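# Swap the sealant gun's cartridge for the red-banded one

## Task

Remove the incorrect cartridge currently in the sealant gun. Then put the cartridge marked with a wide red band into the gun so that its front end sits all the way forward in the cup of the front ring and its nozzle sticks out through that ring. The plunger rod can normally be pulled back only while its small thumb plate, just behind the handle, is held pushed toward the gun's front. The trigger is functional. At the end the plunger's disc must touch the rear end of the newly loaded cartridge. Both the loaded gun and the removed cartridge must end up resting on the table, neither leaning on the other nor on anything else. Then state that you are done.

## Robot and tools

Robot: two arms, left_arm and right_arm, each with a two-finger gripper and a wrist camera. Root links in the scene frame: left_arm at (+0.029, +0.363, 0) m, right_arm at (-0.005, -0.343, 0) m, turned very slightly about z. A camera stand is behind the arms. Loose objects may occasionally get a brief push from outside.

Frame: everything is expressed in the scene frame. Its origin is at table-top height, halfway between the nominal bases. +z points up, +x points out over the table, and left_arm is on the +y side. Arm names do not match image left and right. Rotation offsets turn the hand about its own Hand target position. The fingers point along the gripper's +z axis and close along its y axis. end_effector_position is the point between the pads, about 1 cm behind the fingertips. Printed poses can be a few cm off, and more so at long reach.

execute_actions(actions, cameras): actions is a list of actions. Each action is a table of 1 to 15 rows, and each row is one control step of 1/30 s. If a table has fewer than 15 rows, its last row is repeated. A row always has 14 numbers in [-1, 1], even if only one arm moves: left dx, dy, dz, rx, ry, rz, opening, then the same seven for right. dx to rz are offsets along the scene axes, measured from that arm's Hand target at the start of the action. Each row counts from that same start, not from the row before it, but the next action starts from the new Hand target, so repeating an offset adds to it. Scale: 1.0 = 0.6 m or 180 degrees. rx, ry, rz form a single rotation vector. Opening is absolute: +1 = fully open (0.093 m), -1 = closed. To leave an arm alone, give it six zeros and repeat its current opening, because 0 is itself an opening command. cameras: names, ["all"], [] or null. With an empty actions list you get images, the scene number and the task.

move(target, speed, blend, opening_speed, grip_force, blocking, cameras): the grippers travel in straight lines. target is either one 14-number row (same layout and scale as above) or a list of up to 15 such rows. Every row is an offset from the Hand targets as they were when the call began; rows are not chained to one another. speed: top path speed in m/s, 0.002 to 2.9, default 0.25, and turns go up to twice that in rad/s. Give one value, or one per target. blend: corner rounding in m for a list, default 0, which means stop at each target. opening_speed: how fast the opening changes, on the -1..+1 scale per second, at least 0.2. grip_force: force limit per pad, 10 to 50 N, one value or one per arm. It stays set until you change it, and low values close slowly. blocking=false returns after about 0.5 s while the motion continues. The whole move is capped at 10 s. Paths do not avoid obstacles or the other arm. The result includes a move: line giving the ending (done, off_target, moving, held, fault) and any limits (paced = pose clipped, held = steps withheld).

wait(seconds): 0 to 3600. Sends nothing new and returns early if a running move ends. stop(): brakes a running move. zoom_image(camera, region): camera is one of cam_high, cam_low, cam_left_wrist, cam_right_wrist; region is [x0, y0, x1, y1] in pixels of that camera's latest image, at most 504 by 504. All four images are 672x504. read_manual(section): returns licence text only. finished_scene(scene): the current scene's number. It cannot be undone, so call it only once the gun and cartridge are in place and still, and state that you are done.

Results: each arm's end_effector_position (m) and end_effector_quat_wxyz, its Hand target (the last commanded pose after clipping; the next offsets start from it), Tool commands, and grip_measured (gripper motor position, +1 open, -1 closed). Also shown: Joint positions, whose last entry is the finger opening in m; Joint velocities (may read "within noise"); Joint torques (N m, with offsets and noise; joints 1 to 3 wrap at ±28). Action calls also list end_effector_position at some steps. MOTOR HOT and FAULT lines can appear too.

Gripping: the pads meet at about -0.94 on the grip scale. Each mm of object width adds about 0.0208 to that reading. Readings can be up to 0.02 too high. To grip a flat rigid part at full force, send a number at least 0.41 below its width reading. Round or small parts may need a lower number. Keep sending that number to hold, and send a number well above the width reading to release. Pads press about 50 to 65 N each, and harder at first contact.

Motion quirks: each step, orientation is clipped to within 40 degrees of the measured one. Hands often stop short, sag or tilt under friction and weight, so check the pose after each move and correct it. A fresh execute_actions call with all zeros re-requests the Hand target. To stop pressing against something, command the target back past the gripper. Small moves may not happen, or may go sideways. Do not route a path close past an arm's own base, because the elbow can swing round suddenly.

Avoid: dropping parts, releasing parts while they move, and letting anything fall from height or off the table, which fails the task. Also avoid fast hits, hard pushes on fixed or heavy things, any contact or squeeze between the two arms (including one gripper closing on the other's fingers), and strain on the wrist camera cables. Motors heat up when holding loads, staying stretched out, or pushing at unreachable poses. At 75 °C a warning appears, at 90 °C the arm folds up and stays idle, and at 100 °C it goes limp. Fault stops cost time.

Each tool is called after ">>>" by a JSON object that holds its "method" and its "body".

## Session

Scene 1 is done. Now scene 2.

>>> {"method": "execute_actions", "body": {"actions": []}}

>>> {"method": "zoom_image", "body": {"camera": "cam_high", "region": [200, 60, 500, 280]}}

Scene clock: 0.00 s.
left_arm: end_effector_position=(+0.4032, +0.3550, +0.1139) grip_measured=+1.000 end_effector_quat_wxyz=(+0.654, +0.002, +0.757, +0.004) | right_arm: end_effector_position=(+0.3524, -0.3682, +0.0939) grip_measured=+1.000 end_effector_quat_wxyz=(+0.615, +0.041, +0.785, -0.060)
Joint positions: left_arm=[-0.043 1.599 0.226 1.228 -0.047 0.002 0.093] | right_arm=[0.026 1.539 0.188 1.111 0.141 -0.01 0.093]
Joint velocities: within noise
Joint torques (N m): no reading
Heat: left arm: 32 °C; right arm: 33 °C.
Hand target: left_arm +0.4044, +0.3550, +0.1160; +0.656, +0.002, +0.755, +0.004 | right_arm +0.3537, -0.3682, +0.0956; +0.617, +0.041, +0.784, -0.060
Tool commands: left_gripper/opening=+1.0 right_gripper/opening=+1.0

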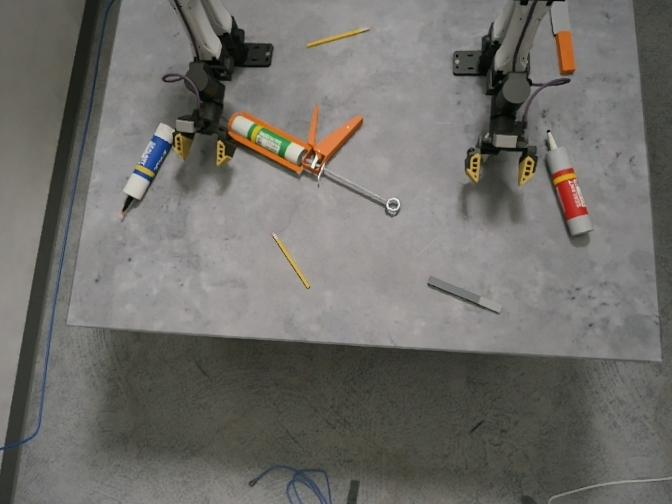

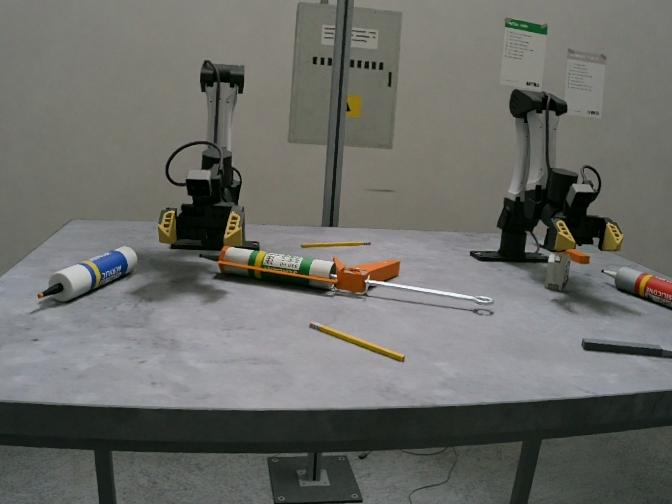

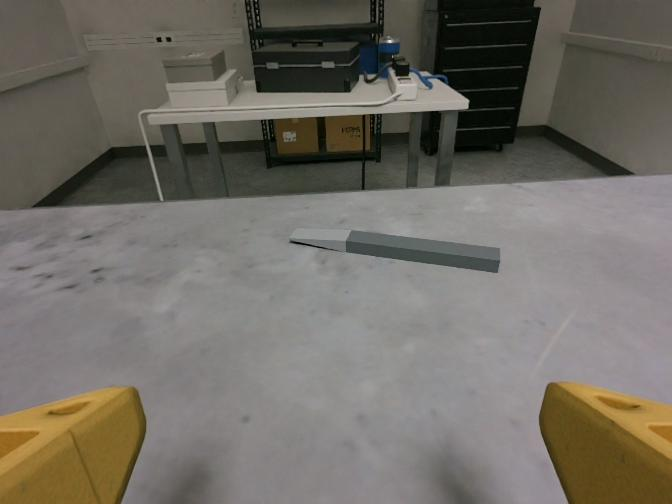

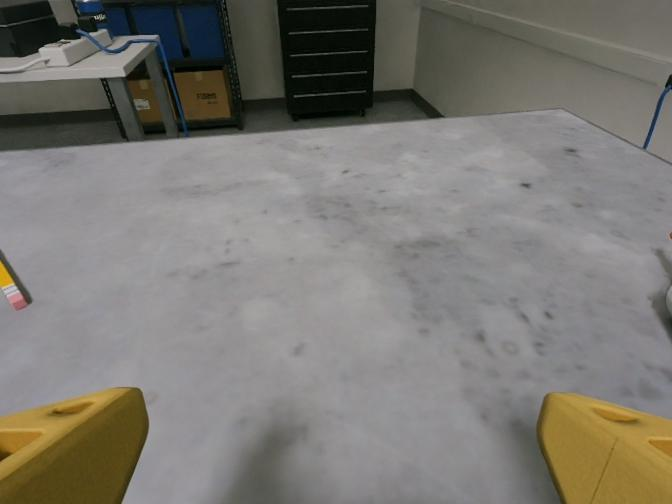

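Scaled by 1.680.

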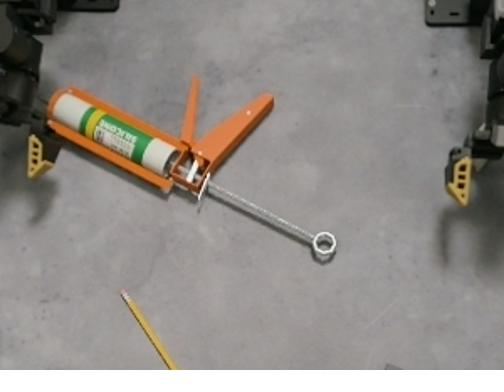

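>>> {"method": "move", "body": {"target": [0.0877,-0.3467,0.0067,-0.2537,0.4029,0.2904,0.4, 0.0605,0.5803,0.0407,-0.1990,0.4027,0.3250,-1], "speed": 0.35, "cameras": ["all"]}}

Scene clock: 10.93 s.
left_arm: end_effector_position=(+0.4552, +0.1460, +0.1231) grip_measured=+0.402 end_effector_quat_wxyz=(+0.024, -0.518, +0.854, -0.032) | right_arm: end_effector_position=(+0.3913, -0.0210, +0.1330) grip_measured=-0.976 end_effector_quat_wxyz=(+0.095, -0.521, +0.848, +0.008)
Joint positions: left_arm=[-0.474 2.426 2.5 -1.566 -0.007 -1.565 0.064] | right_arm=[0.715 2.521 2.707 -1.565 0.009 -0.416 0]
Joint torques (N m): left_arm=[0.55 -10.36 6.93 0.37 0.02 -0.17] | right_arm=[0.23 -10.41 7.91 0.69 -0.24 -0.07]
Heat: left arm: 34 °C; right arm: 35 °C.
Hand target: left_arm +0.4571, +0.1470, +0.1200; +0.000, -0.528, +0.849, +0.001 | right_arm +0.3899, -0.0199, +0.1200; +0.000, -0.528, +0.850, +0.000
Off the commanded pose: left_arm 0.004 m, 5 deg | right_arm 0.013 m, 11 deg.
joint sent to its limit (left arm) — joint 4 (wrist pitch), lower limit. The joint targets are off in orientation, not in position.
joint sent to its limit (right arm) — joint 4 (wrist pitch), lower limit. The joint targets are off in orientation, not in position.
move: off_target (left_arm, right_arm)

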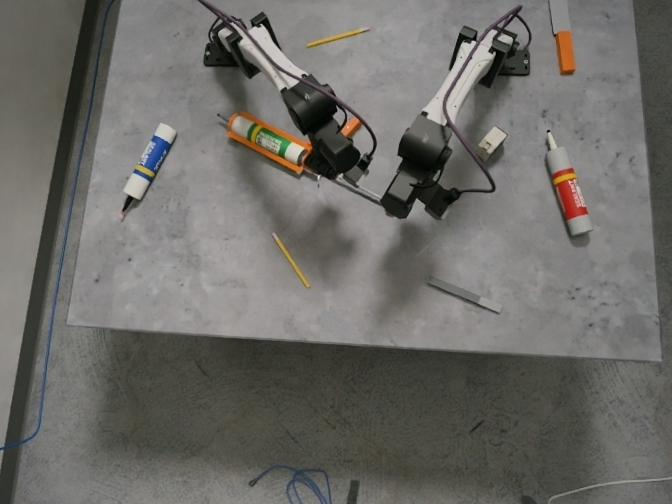

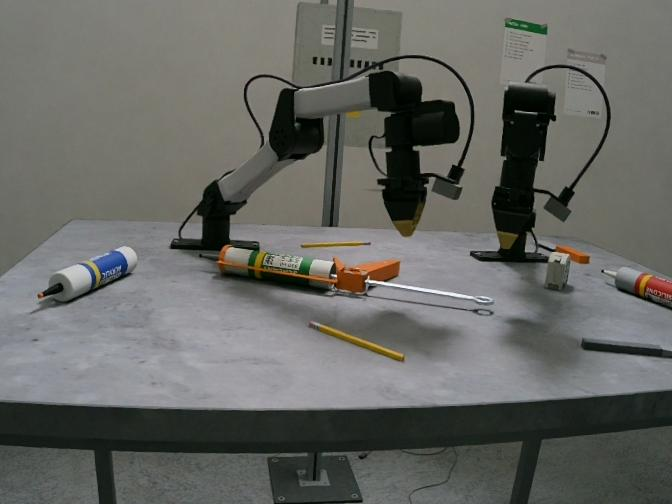

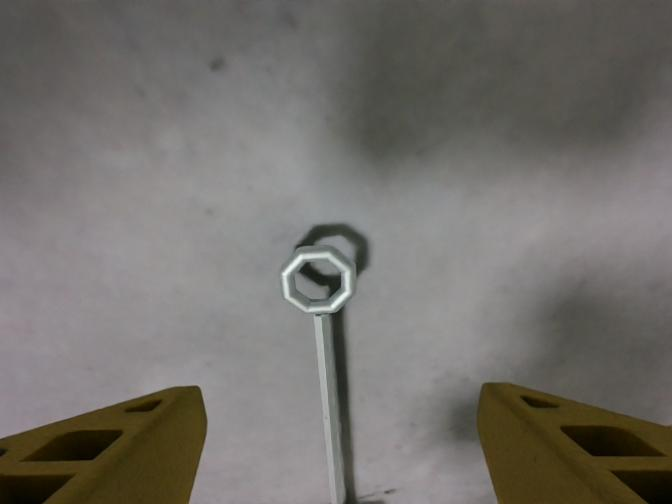

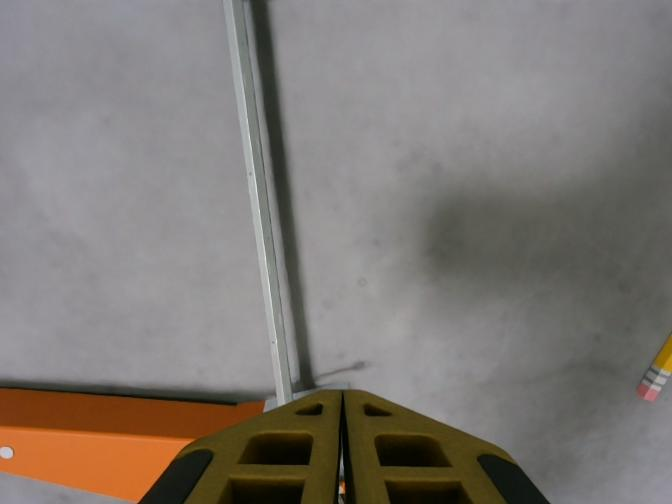

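>>> {"method": "zoom_image", "body": {"camera": "cam_right_wrist", "region": [200, 330, 420, 504]}}

Scaled by 2.291.

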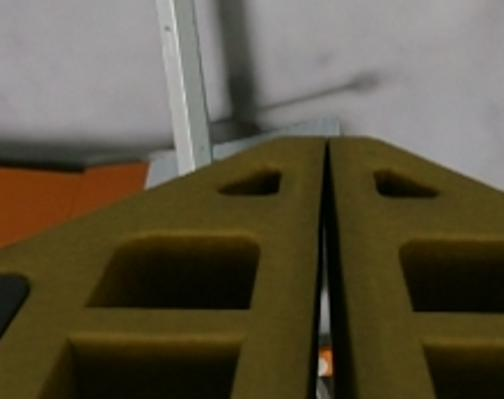

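>>> {"method": "move", "body": {"target": [[-0.017,-0.0273,-0.1533,0,0,0.0111,0.4, -0.0403,-0.0768,-0.1167,-0.0406,0.0182,0.0122,-1],[-0.017,-0.0273,-0.1533,0,0,0.0111,-0.6, -0.0403,-0.0768,-0.1167,-0.0406,0.0182,0.0122,-1]], "speed": 0.2, "cameras": ["cam_left_wrist","cam_right_wrist","cam_low"]}}

>>> {"method": "zoom_image", "body": {"camera": "cam_right_wrist", "region": [200, 300, 440, 504]}}

Scene clock: 16.07 s.
left_arm: end_effector_position=(+0.4483, +0.1336, +0.0354) grip_measured=-0.598 end_effector_quat_wxyz=(+0.004, -0.539, +0.843, -0.002) | right_arm: end_effector_position=(+0.3687, -0.0592, +0.0664) grip_measured=-0.976 end_effector_quat_wxyz=(-0.029, -0.541, +0.840, -0.033)
Joint positions: left_arm=[-0.503 2.453 2.2 -1.309 -0.006 -1.64 0.016] | right_arm=[0.701 2.532 2.464 -1.568 0.06 -0.471 0]
Joint torques (N m): left_arm=[-0.34 -10.93 5.12 0.46 0.03 -0.17] | right_arm=[-0.24 -10.67 5.68 0.17 -0.06 -0.07]
Heat: left arm: 34 °C; right arm: 35 °C.
Hand target: left_arm +0.4470, +0.1307, +0.0282; +0.000, -0.542, +0.840, +0.000 | right_arm +0.3657, -0.0660, +0.0498; -0.058, -0.543, +0.837, -0.039
Off the commanded pose: left_arm 0.008 m, 1 deg | right_arm 0.018 m, 3 deg.
joint sent to its limit (right arm) — joint 4 (wrist pitch), lower limit. The joint targets still meet the commanded pose.
move: off_target (right_arm)
Images, in order (width x height): cam_low 672x504, cam_left_wrist 672x504, cam_right_wrist 672x504.

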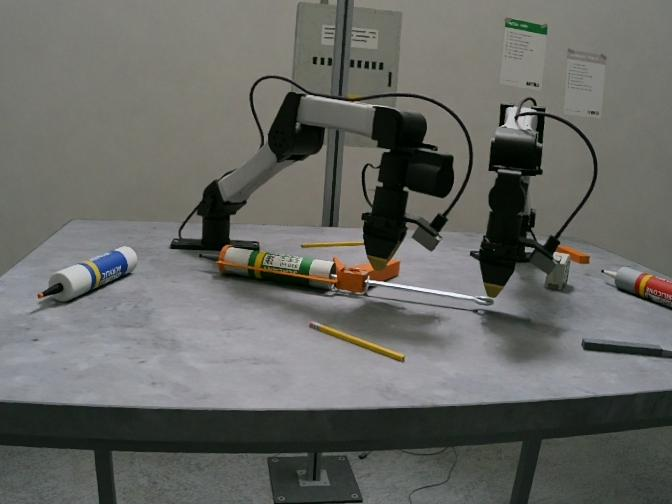

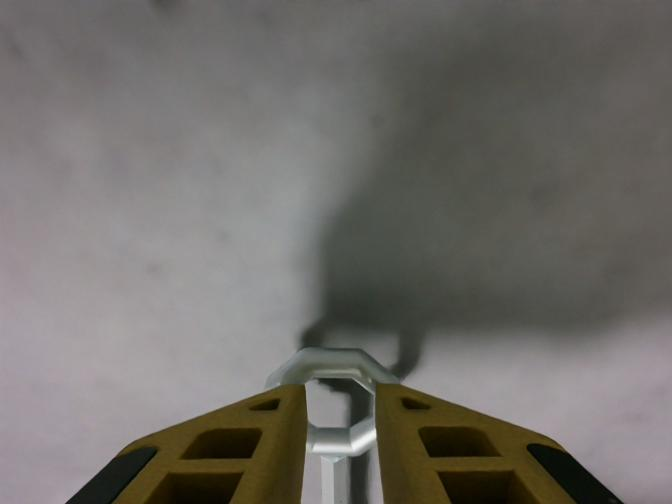

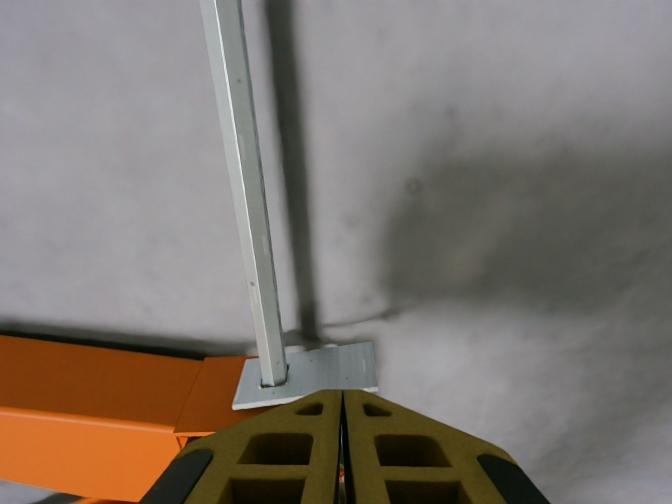

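Scaled by 2.100.

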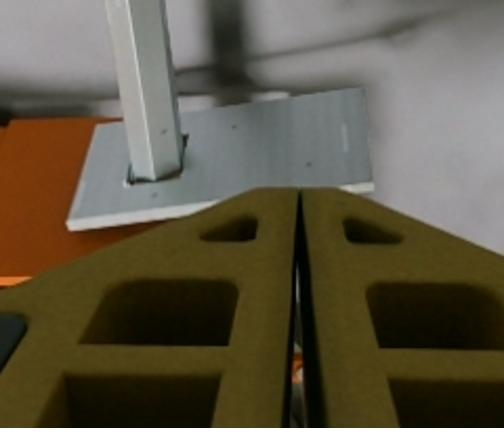

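>>> {"method": "move", "body": {"target": [[0,0,0,0,0,0,0.4, 0.0117,0.0258,0,0,0,0,-1],[-0.0092,-0.0203,-0.045,0,0,0,0.4, 0.0117,0.0258,-0.0333,0,0,0,-1]], "speed": 0.1, "cameras": ["cam_left_wrist","cam_right_wrist"]}}

Scene clock: 19.57 s.
left_arm: end_effector_position=(+0.4427, +0.1198, +0.0096) grip_measured=+0.398 end_effector_quat_wxyz=(+0.004, -0.537, +0.843, -0.003) | right_arm: end_effector_position=(+0.3743, -0.0510, +0.0402) grip_measured=-0.976 end_effector_quat_wxyz=(-0.040, -0.543, +0.838, -0.034)
Joint positions: left_arm=[-0.534 2.47 2.128 -1.219 -0.005 -1.668 0.064] | right_arm=[0.707 2.63 2.544 -1.571 0.06 -0.471 0]
Joint torques (N m): left_arm=[-0.08 -10.82 5.08 0.48 0.01 -0.13] | right_arm=[0.65 -11.29 7.97 0.17 -0.08 0.1]
Heat: left arm: 35 °C; right arm: 36 °C.
Hand target: left_arm +0.4414, +0.1185, +0.0010; +0.000, -0.542, +0.840, +0.001 | right_arm +0.3728, -0.0506, +0.0299; -0.058, -0.542, +0.837, -0.039
Off the commanded pose: left_arm 0.009 m, 1 deg | right_arm 0.010 m, 2 deg.
joint sent to its limit (right arm) — joint 4 (wrist pitch), lower limit. The joint targets still meet the commanded pose.
move: done

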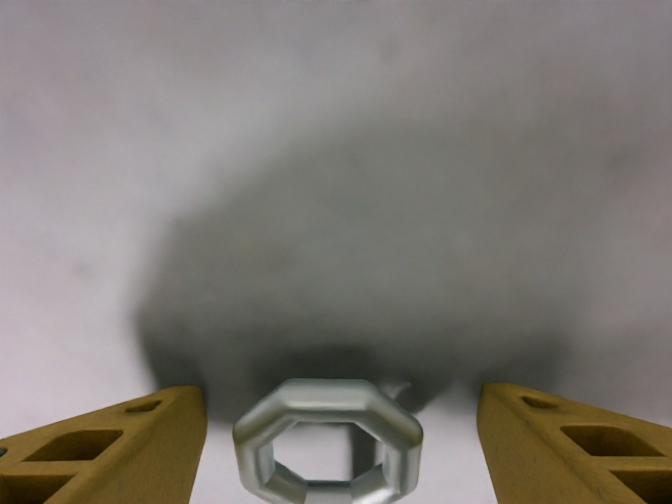

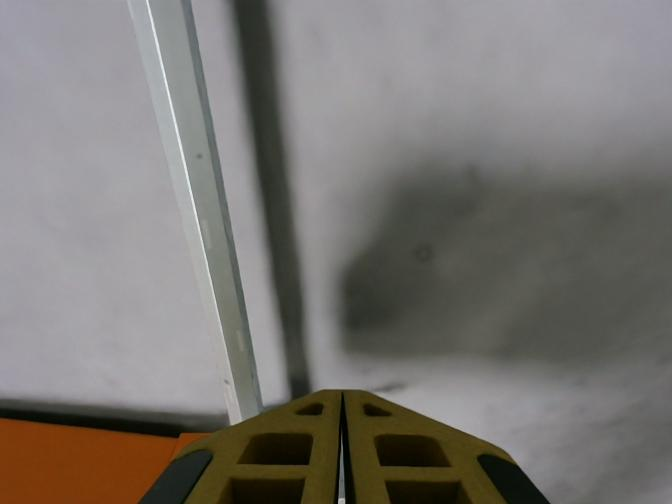

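>>> {"method": "move", "body": {"target": [[0,0,0.005,0,0,0,0.4, -0.0062,0.0027,0.02,0,0,0,-1],[0,0,0.005,0,0,0,-0.6, -0.0145,-0.0155,0.02,0,0,0,-1]], "speed": 0.08, "cameras": ["cam_left_wrist","cam_right_wrist","cam_low"]}}

>>> {"method": "zoom_image", "body": {"camera": "cam_low", "region": [300, 220, 500, 320]}}

Scene clock: 22.57 s.
left_arm: end_effector_position=(+0.4406, +0.1209, +0.0096) grip_measured=-0.381 end_effector_quat_wxyz=(+0.002, -0.538, +0.843, +0.001) | right_arm: end_effector_position=(+0.3656, -0.0597, +0.0270) grip_measured=-0.976 end_effector_quat_wxyz=(-0.068, -0.542, +0.836, -0.043)
Joint positions: left_arm=[-0.534 2.47 2.128 -1.229 -0.004 -1.669 0.027] | right_arm=[0.708 2.627 2.479 -1.567 0.072 -0.466 0]
Joint torques (N m): left_arm=[-0.1 -11.03 5.79 0.44 0.01 -0.16] | right_arm=[0.16 -17.48 5 0.11 -0.18 0.02]
Heat: left arm: 36 °C; right arm: 37 °C.
Hand target: left_arm +0.4414, +0.1185, +0.0040; +0.000, -0.543, +0.840, +0.000 | right_arm +0.3640, -0.0599, +0.0419; -0.058, -0.543, +0.837, -0.039
Off the commanded pose: left_arm 0.006 m, 1 deg | right_arm 0.015 m, 1 deg.
move: off_target (right_arm)
Images, in order (width x height): cam_low 672x504, cam_left_wrist 672x504, cam_right_wrist 672x504.

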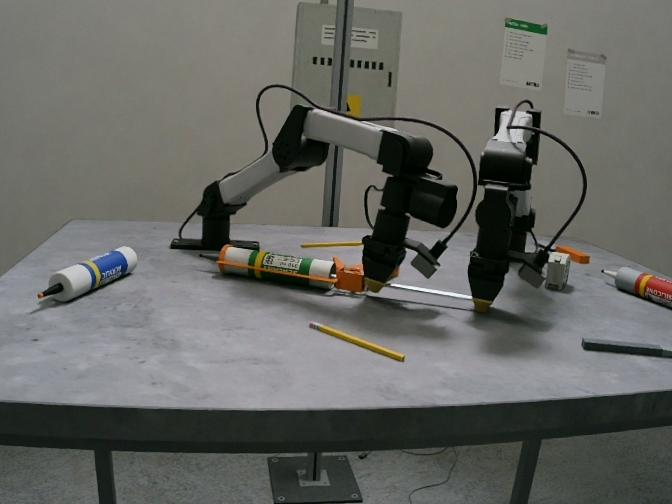

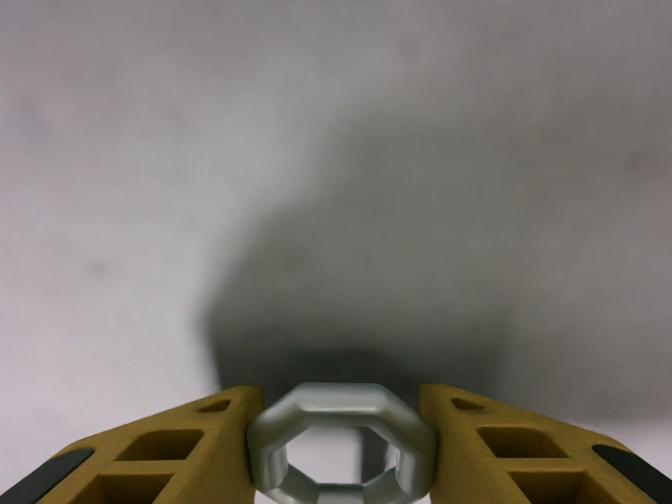

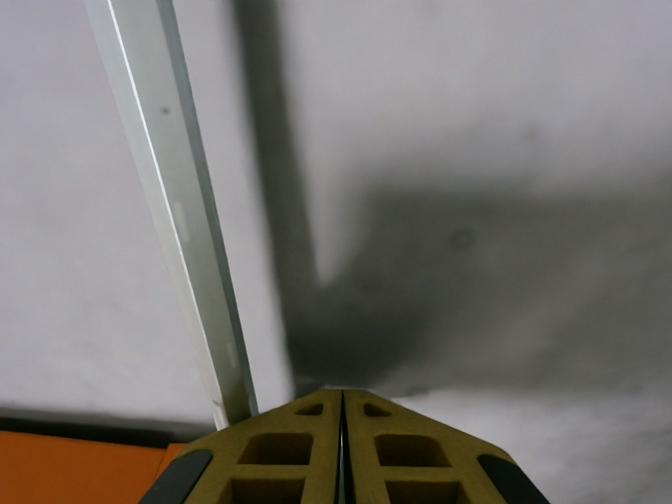

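Scaled by 2.520.

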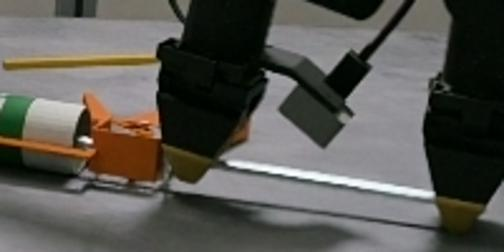

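>>> {"method": "move", "body": {"target": [[0,0,0,0,0,0,-0.6, 0.0085,0.018,0.0,0,0,0,-1],[0,0,0,0,0,0,-0.6, 0.0085,0.018,0.04,0,0,0,-1]], "speed": 0.1, "cameras": ["cam_right_wrist","cam_low"]}}

>>> {"method": "zoom_image", "body": {"camera": "cam_right_wrist", "region": [160, 300, 440, 504]}}

Scene clock: 24.43 s.
left_arm: end_effector_position=(+0.4406, +0.1209, +0.0096) grip_measured=-0.367 end_effector_quat_wxyz=(+0.002, -0.538, +0.843, +0.001) | right_arm: end_effector_position=(+0.3712, -0.0517, +0.0436) grip_measured=-0.976 end_effector_quat_wxyz=(-0.040, -0.544, +0.837, -0.041)
Joint positions: left_arm=[-0.534 2.47 2.128 -1.229 -0.004 -1.669 0.028] | right_arm=[0.714 2.611 2.521 -1.57 0.072 -0.465 0]
Joint torques (N m): left_arm=[-0.09 -11.18 5.76 0.46 0.01 -0.16] | right_arm=[0.65 -18.06 6.27 0.11 -0.18 0.07]
Heat: left arm: 37 °C; right arm: 39 °C.
Hand target: left_arm +0.4414, +0.1185, +0.0040; +0.000, -0.543, +0.840, +0.000 | right_arm +0.3691, -0.0491, +0.0659; -0.058, -0.542, +0.837, -0.039
Off the commanded pose: left_arm 0.006 m, 1 deg | right_arm 0.023 m, 2 deg.
joint sent to its limit (right arm) — joint 4 (wrist pitch), lower limit. The joint targets are off in orientation, not in position.
move: off_target (right_arm)
Images, in order (width x height): cam_low 672x504, cam_right_wrist 672x504.

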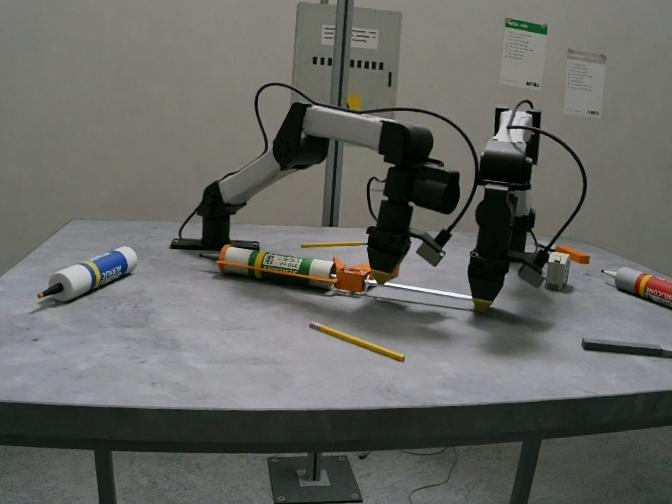

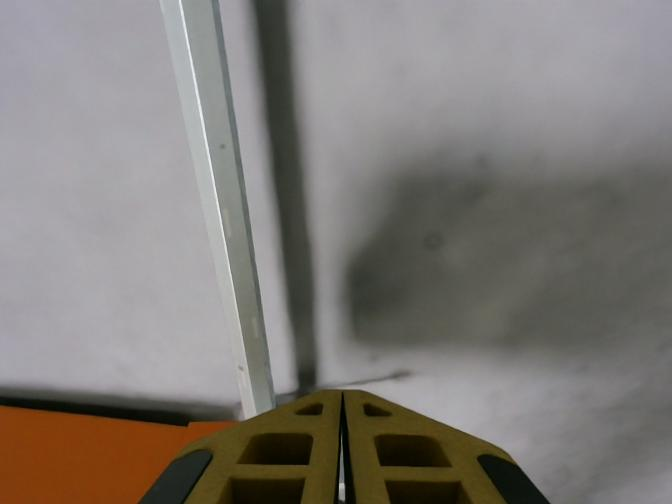

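Scaled by 1.800.

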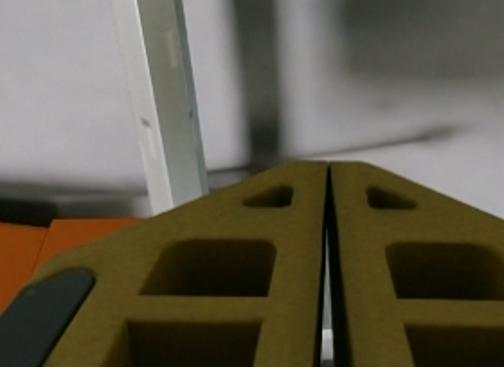

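>>> {"method": "move", "body": {"target": [0,0,0,0,0,0,-0.6, 0.003,0.007,0.025,0,0,0,-1], "speed": 0.1, "cameras": ["cam_right_wrist"]}}

>>> {"method": "zoom_image", "body": {"camera": "cam_right_wrist", "region": [160, 300, 440, 504]}}

Scene clock: 25.63 s.
left_arm: end_effector_position=(+0.4406, +0.1209, +0.0096) grip_measured=-0.367 end_effector_quat_wxyz=(+0.002, -0.538, +0.843, +0.001) | right_arm: end_effector_position=(+0.3718, -0.0496, +0.0565) grip_measured=-0.976 end_effector_quat_wxyz=(-0.026, -0.545, +0.837, -0.039)
Joint positions: left_arm=[-0.534 2.47 2.128 -1.229 -0.004 -1.669 0.028] | right_arm=[0.717 2.583 2.521 -1.57 0.072 -0.465 0]
Joint torques (N m): left_arm=[-0.06 -11.07 5.76 0.45 0.01 -0.15] | right_arm=[0.83 -17.78 7.41 0.18 -0.17 0.1]
Heat: left arm: 37 °C; right arm: 40 °C.
Hand target: left_arm +0.4414, +0.1185, +0.0040; +0.000, -0.543, +0.840, +0.000 | right_arm +0.3709, -0.0448, +0.0809; -0.058, -0.543, +0.837, -0.039
Off the commanded pose: left_arm 0.006 m, 1 deg | right_arm 0.025 m, 4 deg.
joint sent to its limit (right arm) — joint 4 (wrist pitch), lower limit. The joint targets are off in orientation, not in position.
move: off_target (right_arm)

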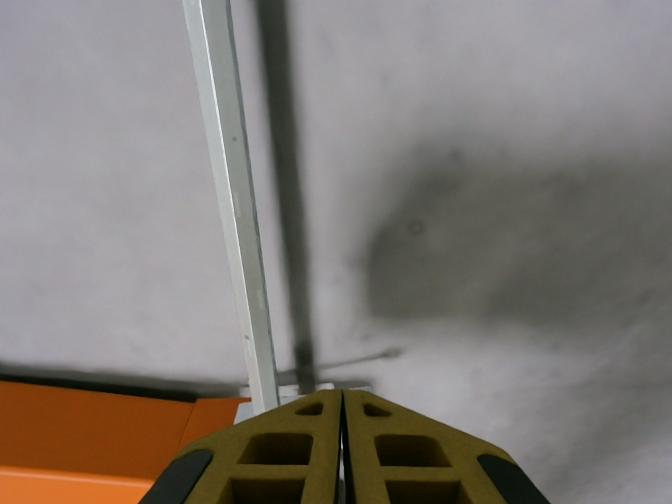

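Scaled by 1.800.

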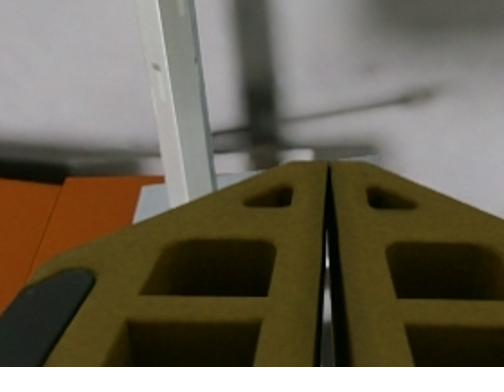

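>>> {"method": "move", "body": {"target": [0,0,0,0,0,0,-0.6, -0.0207,-0.0456,0.0,0,0,0,-1], "speed": 0.06, "cameras": ["cam_right_wrist","cam_low"]}}

>>> {"method": "zoom_image", "body": {"camera": "cam_low", "region": [320, 240, 420, 310]}}

Scene clock: 27.43 s.
left_arm: end_effector_position=(+0.4406, +0.1209, +0.0096) grip_measured=-0.367 end_effector_quat_wxyz=(+0.002, -0.538, +0.843, +0.001) | right_arm: end_effector_position=(+0.3603, -0.0692, +0.0612) grip_measured=-0.976 end_effector_quat_wxyz=(-0.052, -0.541, +0.838, -0.041)
Joint positions: left_arm=[-0.534 2.47 2.128 -1.229 -0.004 -1.669 0.028] | right_arm=[0.7 2.509 2.397 -1.57 0.072 -0.473 0]
Joint torques (N m): left_arm=[-0.1 -11.1 5.76 0.45 0.02 -0.15] | right_arm=[-0.21 -17.62 5.46 0.08 -0.15 -0.08]
Heat: left arm: 38 °C; right arm: 42 °C.
Hand target: left_arm +0.4414, +0.1185, +0.0040; +0.000, -0.543, +0.840, +0.000 | right_arm +0.3586, -0.0723, +0.0810; -0.058, -0.542, +0.837, -0.039
Off the commanded pose: left_arm 0.006 m, 1 deg | right_arm 0.020 m, 1 deg.
joint sent to its limit (right arm) — joint 4 (wrist pitch), lower limit. The joint targets still meet the commanded pose.
move: off_target (right_arm)
Images, in order (width x height): cam_low 672x504, cam_right_wrist 672x504.

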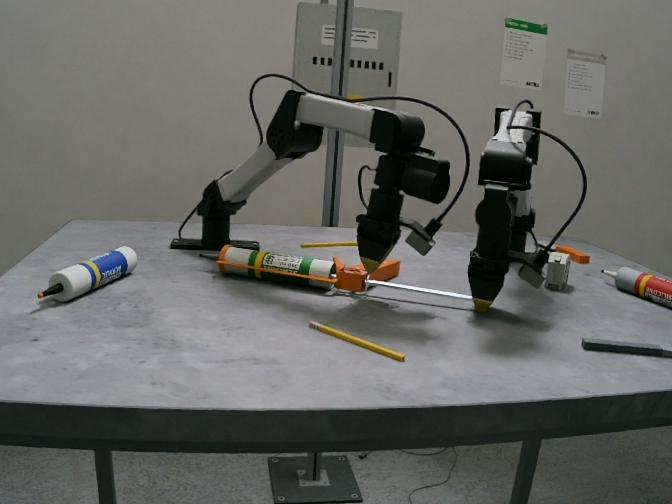

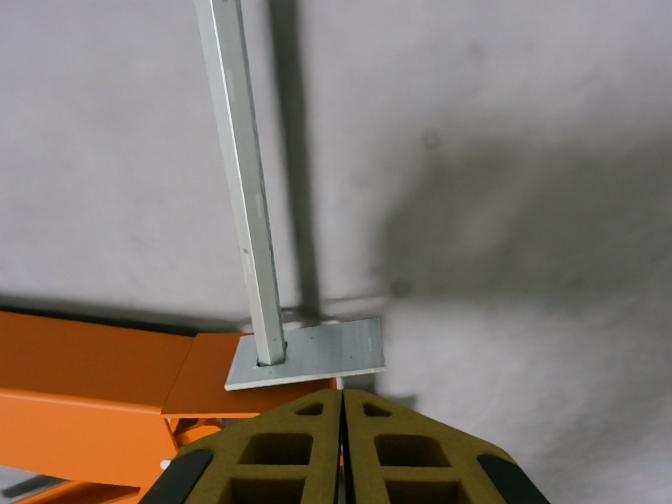

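Scaled by 5.040.

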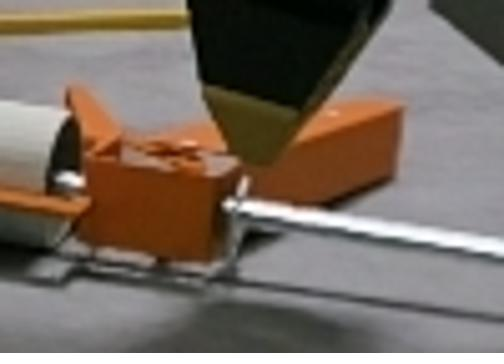

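>>> {"method": "move", "body": {"target": [[0,0,0,0,0,0,-0.6, -0.0022,0.0705,0.04,0,0,0,-1],[0,0,0,0,0,0,-0.6, -0.0022,0.0705,0.0,0,0,0,-0.42],[0,0,0,0,0,0,-0.6, -0.0052,0.0505,-0.085,0,0,0,-0.42]], "speed": 0.12, "cameras": ["cam_right_wrist","cam_low"]}}

>>> {"method": "zoom_image", "body": {"camera": "cam_low", "region": [320, 240, 420, 310]}}

Scene clock: 32.50 s.
left_arm: end_effector_position=(+0.4406, +0.1209, +0.0096) grip_measured=-0.367 end_effector_quat_wxyz=(+0.002, -0.538, +0.843, +0.001) | right_arm: end_effector_position=(+0.3526, -0.0435, +0.0441) grip_measured=-0.422 end_effector_quat_wxyz=(-0.052, -0.544, +0.836, -0.042)
Joint positions: left_arm=[-0.534 2.47 2.128 -1.229 -0.004 -1.669 0.028] | right_arm=[0.752 2.582 2.464 -1.568 0.069 -0.427 0.025]
Joint torques (N m): left_arm=[-0.08 -11.08 5.79 0.45 0.01 -0.15] | right_arm=[-0.16 -10.92 6.84 0.39 -0.2 0.02]
Heat: left arm: 39 °C; right arm: 45 °C.
Hand target: left_arm +0.4414, +0.1185, +0.0040; +0.000, -0.543, +0.840, +0.000 | right_arm +0.3554, -0.0418, +0.0299; -0.058, -0.542, +0.837, -0.039
Off the commanded pose: left_arm 0.006 m, 1 deg | right_arm 0.014 m, 1 deg.
move: off_target (right_arm); target 2's new opening was sent with right_arm's hand 0.007 m and 7 deg from that target
Images, in order (width x height): cam_low 672x504, cam_right_wrist 672x504.

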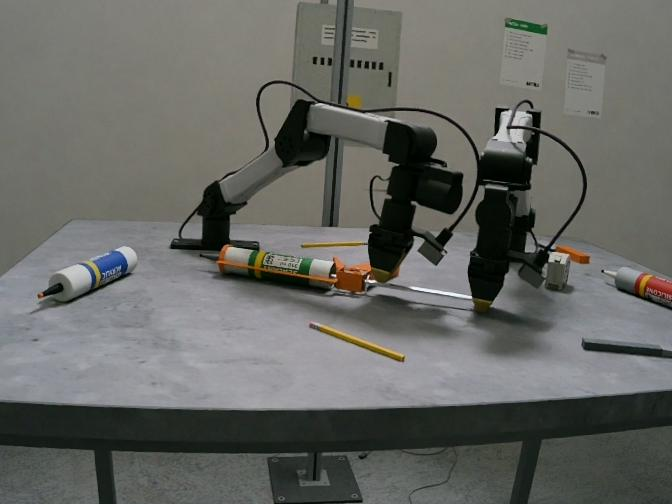

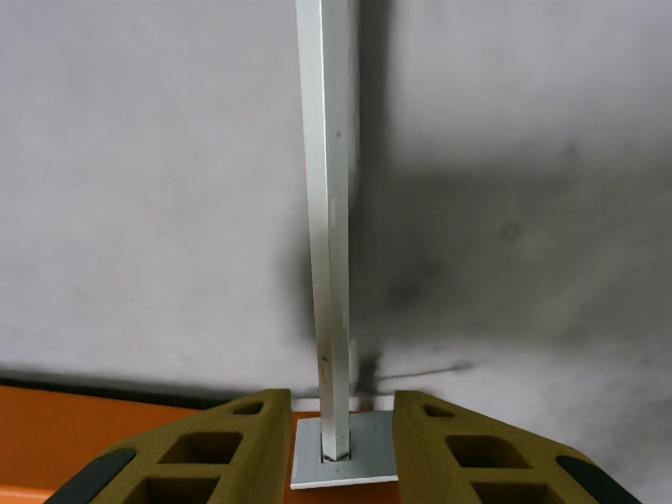

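Scaled by 5.040.

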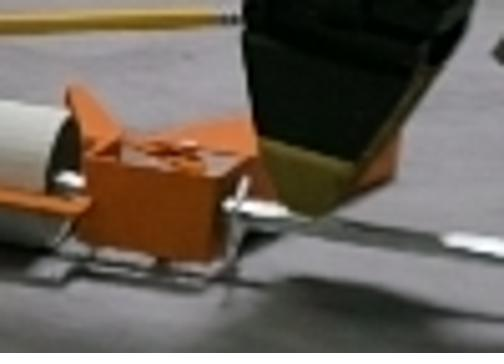

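>>> {"method": "move", "body": {"target": [0.0138,0.0304,0.0,0,0,0,-0.65, -0.0204,-0.0456,0.01,0,0,0,-0.48], "speed": 0.05, "cameras": ["cam_right_wrist","cam_left_wrist","cam_low"]}}

>>> {"method": "zoom_image", "body": {"camera": "cam_low", "region": [320, 240, 420, 310]}}

Scene clock: 34.43 s.
left_arm: end_effector_position=(+0.4405, +0.1210, +0.0084) grip_measured=-0.367 end_effector_quat_wxyz=(-0.012, -0.535, +0.845, -0.006) | right_arm: end_effector_position=(+0.3461, -0.0535, +0.0199) grip_measured=-0.478 end_effector_quat_wxyz=(-0.049, -0.550, +0.833, -0.031)
Joint positions: left_arm=[-0.523 2.47 2.123 -1.224 0.026 -1.653 0.028] | right_arm=[0.737 2.48 2.18 -1.375 0.049 -0.457 0.022]
Joint torques (N m): left_arm=[2.26 -11.95 4.83 0.47 -0.26 0.12] | right_arm=[-1.31 -17.13 4.82 -0.23 0.02 0.07]
Heat: left arm: 39 °C; right arm: 45 °C.
Hand target: left_arm +0.4497, +0.1367, +0.0040; +0.000, -0.542, +0.840, +0.001 | right_arm +0.3432, -0.0693, +0.0359; -0.058, -0.542, +0.837, -0.039
Off the commanded pose: left_arm 0.019 m, 2 deg | right_arm 0.023 m, 2 deg.
move: off_target (left_arm, right_arm)
Images, in order (width x height): cam_low 672x504, cam_left_wrist 672x504, cam_right_wrist 672x504.

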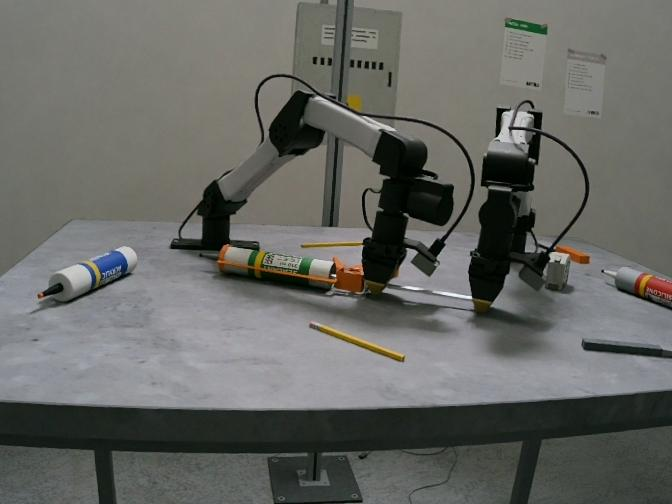

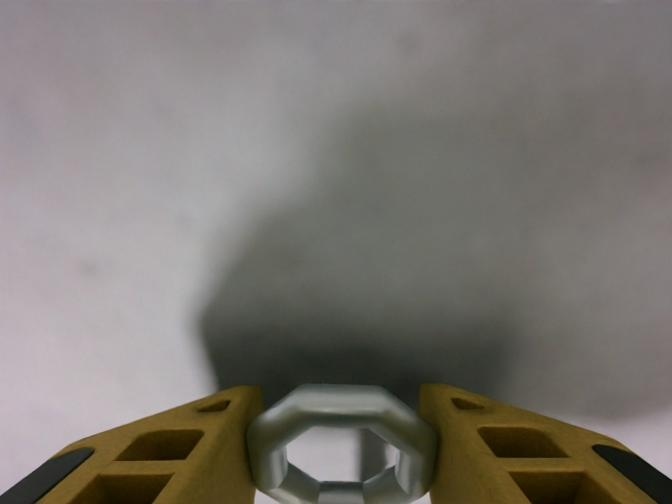

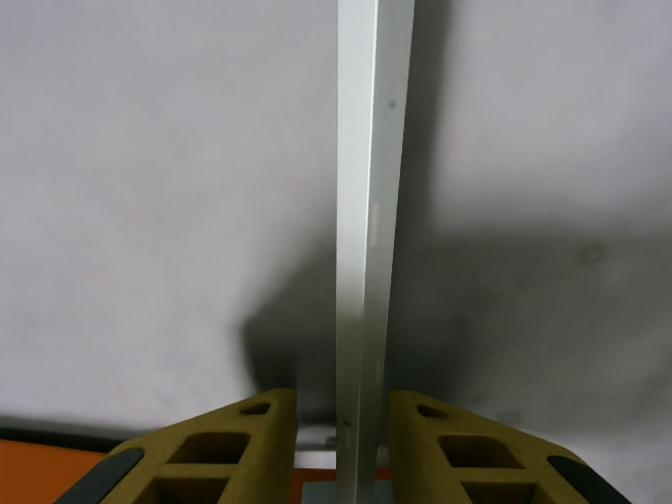

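Scaled by 5.040.

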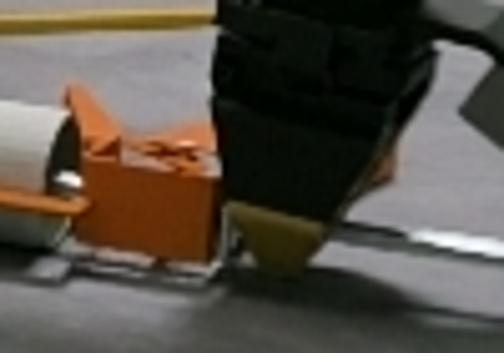

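>>> {"method": "move", "body": {"target": [0.0138,0.0304,0.0,0,0,0,-0.7, -0.0068,-0.0152,0.035,0,0,0,-0.48], "speed": 0.05, "cameras": ["cam_right_wrist","cam_low"]}}

>>> {"method": "zoom_image", "body": {"camera": "cam_low", "region": [320, 240, 420, 310]}}

Scene clock: 35.80 s.
left_arm: end_effector_position=(+0.4446, +0.1314, +0.0059) grip_measured=-0.367 end_effector_quat_wxyz=(-0.024, -0.536, +0.844, -0.010) | right_arm: end_effector_position=(+0.3485, -0.0538, +0.0403) grip_measured=-0.478 end_effector_quat_wxyz=(-0.029, -0.549, +0.835, -0.023)
Joint positions: left_arm=[-0.491 2.47 2.112 -1.219 0.051 -1.623 0.028] | right_arm=[0.73 2.428 2.171 -1.377 0.039 -0.463 0.022]
Joint torques (N m): left_arm=[3.03 -12.49 4.89 0.42 -0.47 0.27] | right_arm=[-1.48 -16.57 5.46 -0.61 0.09 0.02]
Heat: left arm: 40 °C; right arm: 46 °C.
Hand target: left_arm +0.4579, +0.1550, +0.0040; +0.000, -0.542, +0.840, +0.001 | right_arm +0.3391, -0.0784, +0.0569; -0.058, -0.542, +0.837, -0.039
Off the commanded pose: left_arm 0.027 m, 3 deg | right_arm 0.031 m, 4 deg.
move: off_target (left_arm, right_arm)
Images, in order (width x height): cam_low 672x504, cam_right_wrist 672x504.

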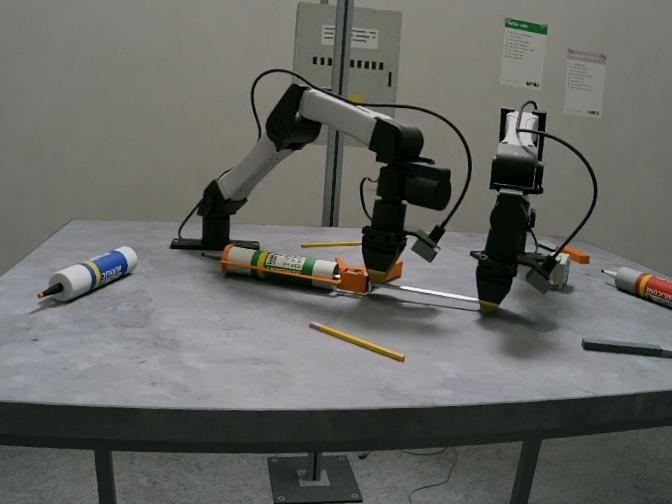

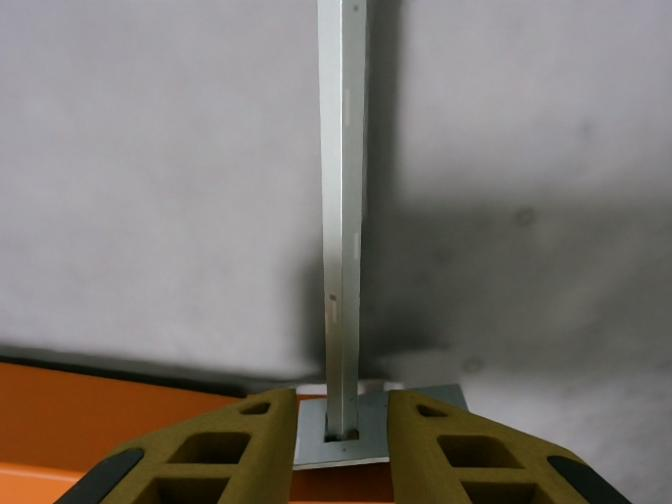

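Scaled by 5.040.

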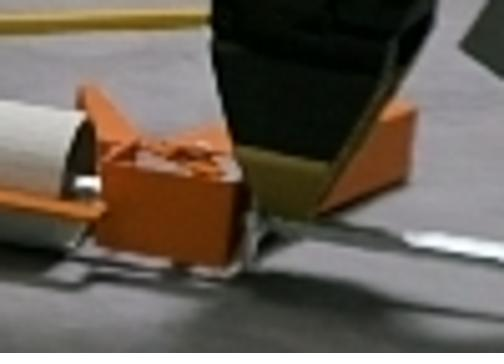

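>>> {"method": "move", "body": {"target": [0,0,0,0,0,0,-0.7, -0.0102,-0.0228,-0.015,0,0,0,-0.48], "speed": 0.05, "cameras": ["cam_right_wrist","cam_low"]}}

>>> {"method": "zoom_image", "body": {"camera": "cam_low", "region": [320, 240, 420, 310]}}

>>> {"method": "zoom_image", "body": {"camera": "cam_right_wrist", "region": [240, 340, 480, 504]}}

Scene clock: 37.37 s.
left_arm: end_effector_position=(+0.4446, +0.1313, +0.0059) grip_measured=-0.367 end_effector_quat_wxyz=(-0.024, -0.536, +0.844, -0.010) | right_arm: end_effector_position=(+0.3476, -0.0550, +0.0401) grip_measured=-0.478 end_effector_quat_wxyz=(-0.006, -0.554, +0.832, -0.012)
Joint positions: left_arm=[-0.491 2.47 2.112 -1.218 0.051 -1.623 0.028] | right_arm=[0.723 2.357 2.048 -1.275 0.023 -0.482 0.022]
Joint torques (N m): left_arm=[3.02 -12.42 4.89 0.44 -0.46 0.25] | right_arm=[-2.18 -15.6 3.97 -0.73 0.24 0.07]
Heat: left arm: 40 °C; right arm: 47 °C.
Hand target: left_arm +0.4580, +0.1550, +0.0040; +0.000, -0.543, +0.840, +0.001 | right_arm +0.3330, -0.0920, +0.0480; -0.058, -0.542, +0.837, -0.039
Off the commanded pose: left_arm 0.027 m, 3 deg | right_arm 0.041 m, 7 deg.
move: off_target (right_arm)
Images, in order (width x height): cam_low 672x504, cam_right_wrist 672x504.

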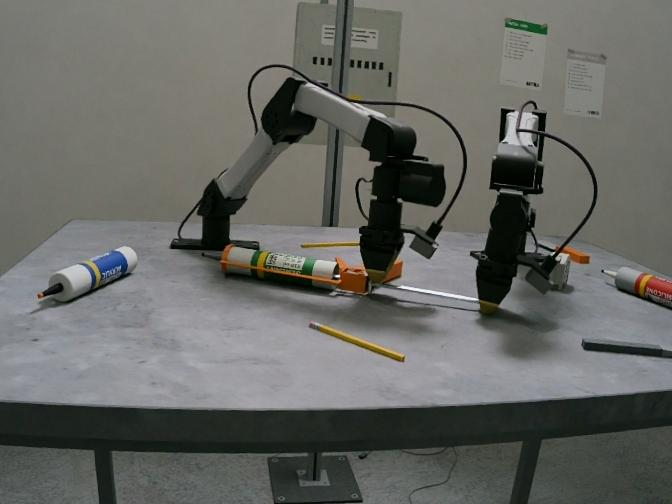

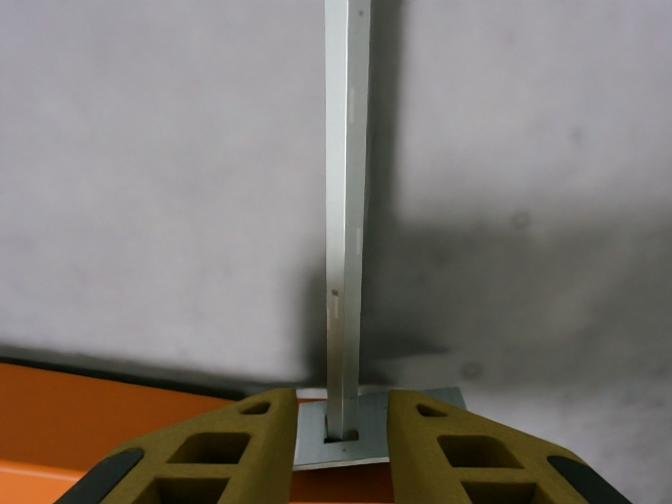

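Scaled by 5.040.

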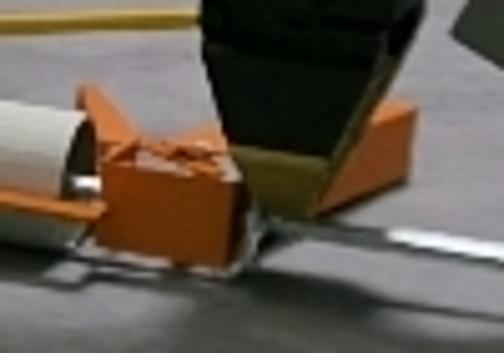

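Scaled by 2.100.

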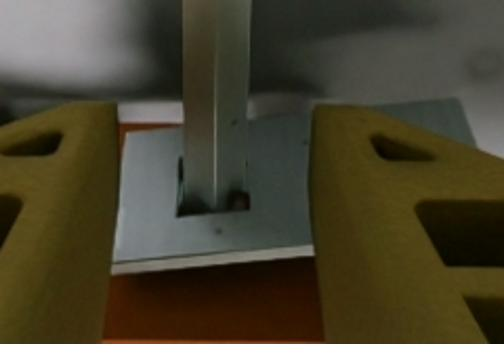

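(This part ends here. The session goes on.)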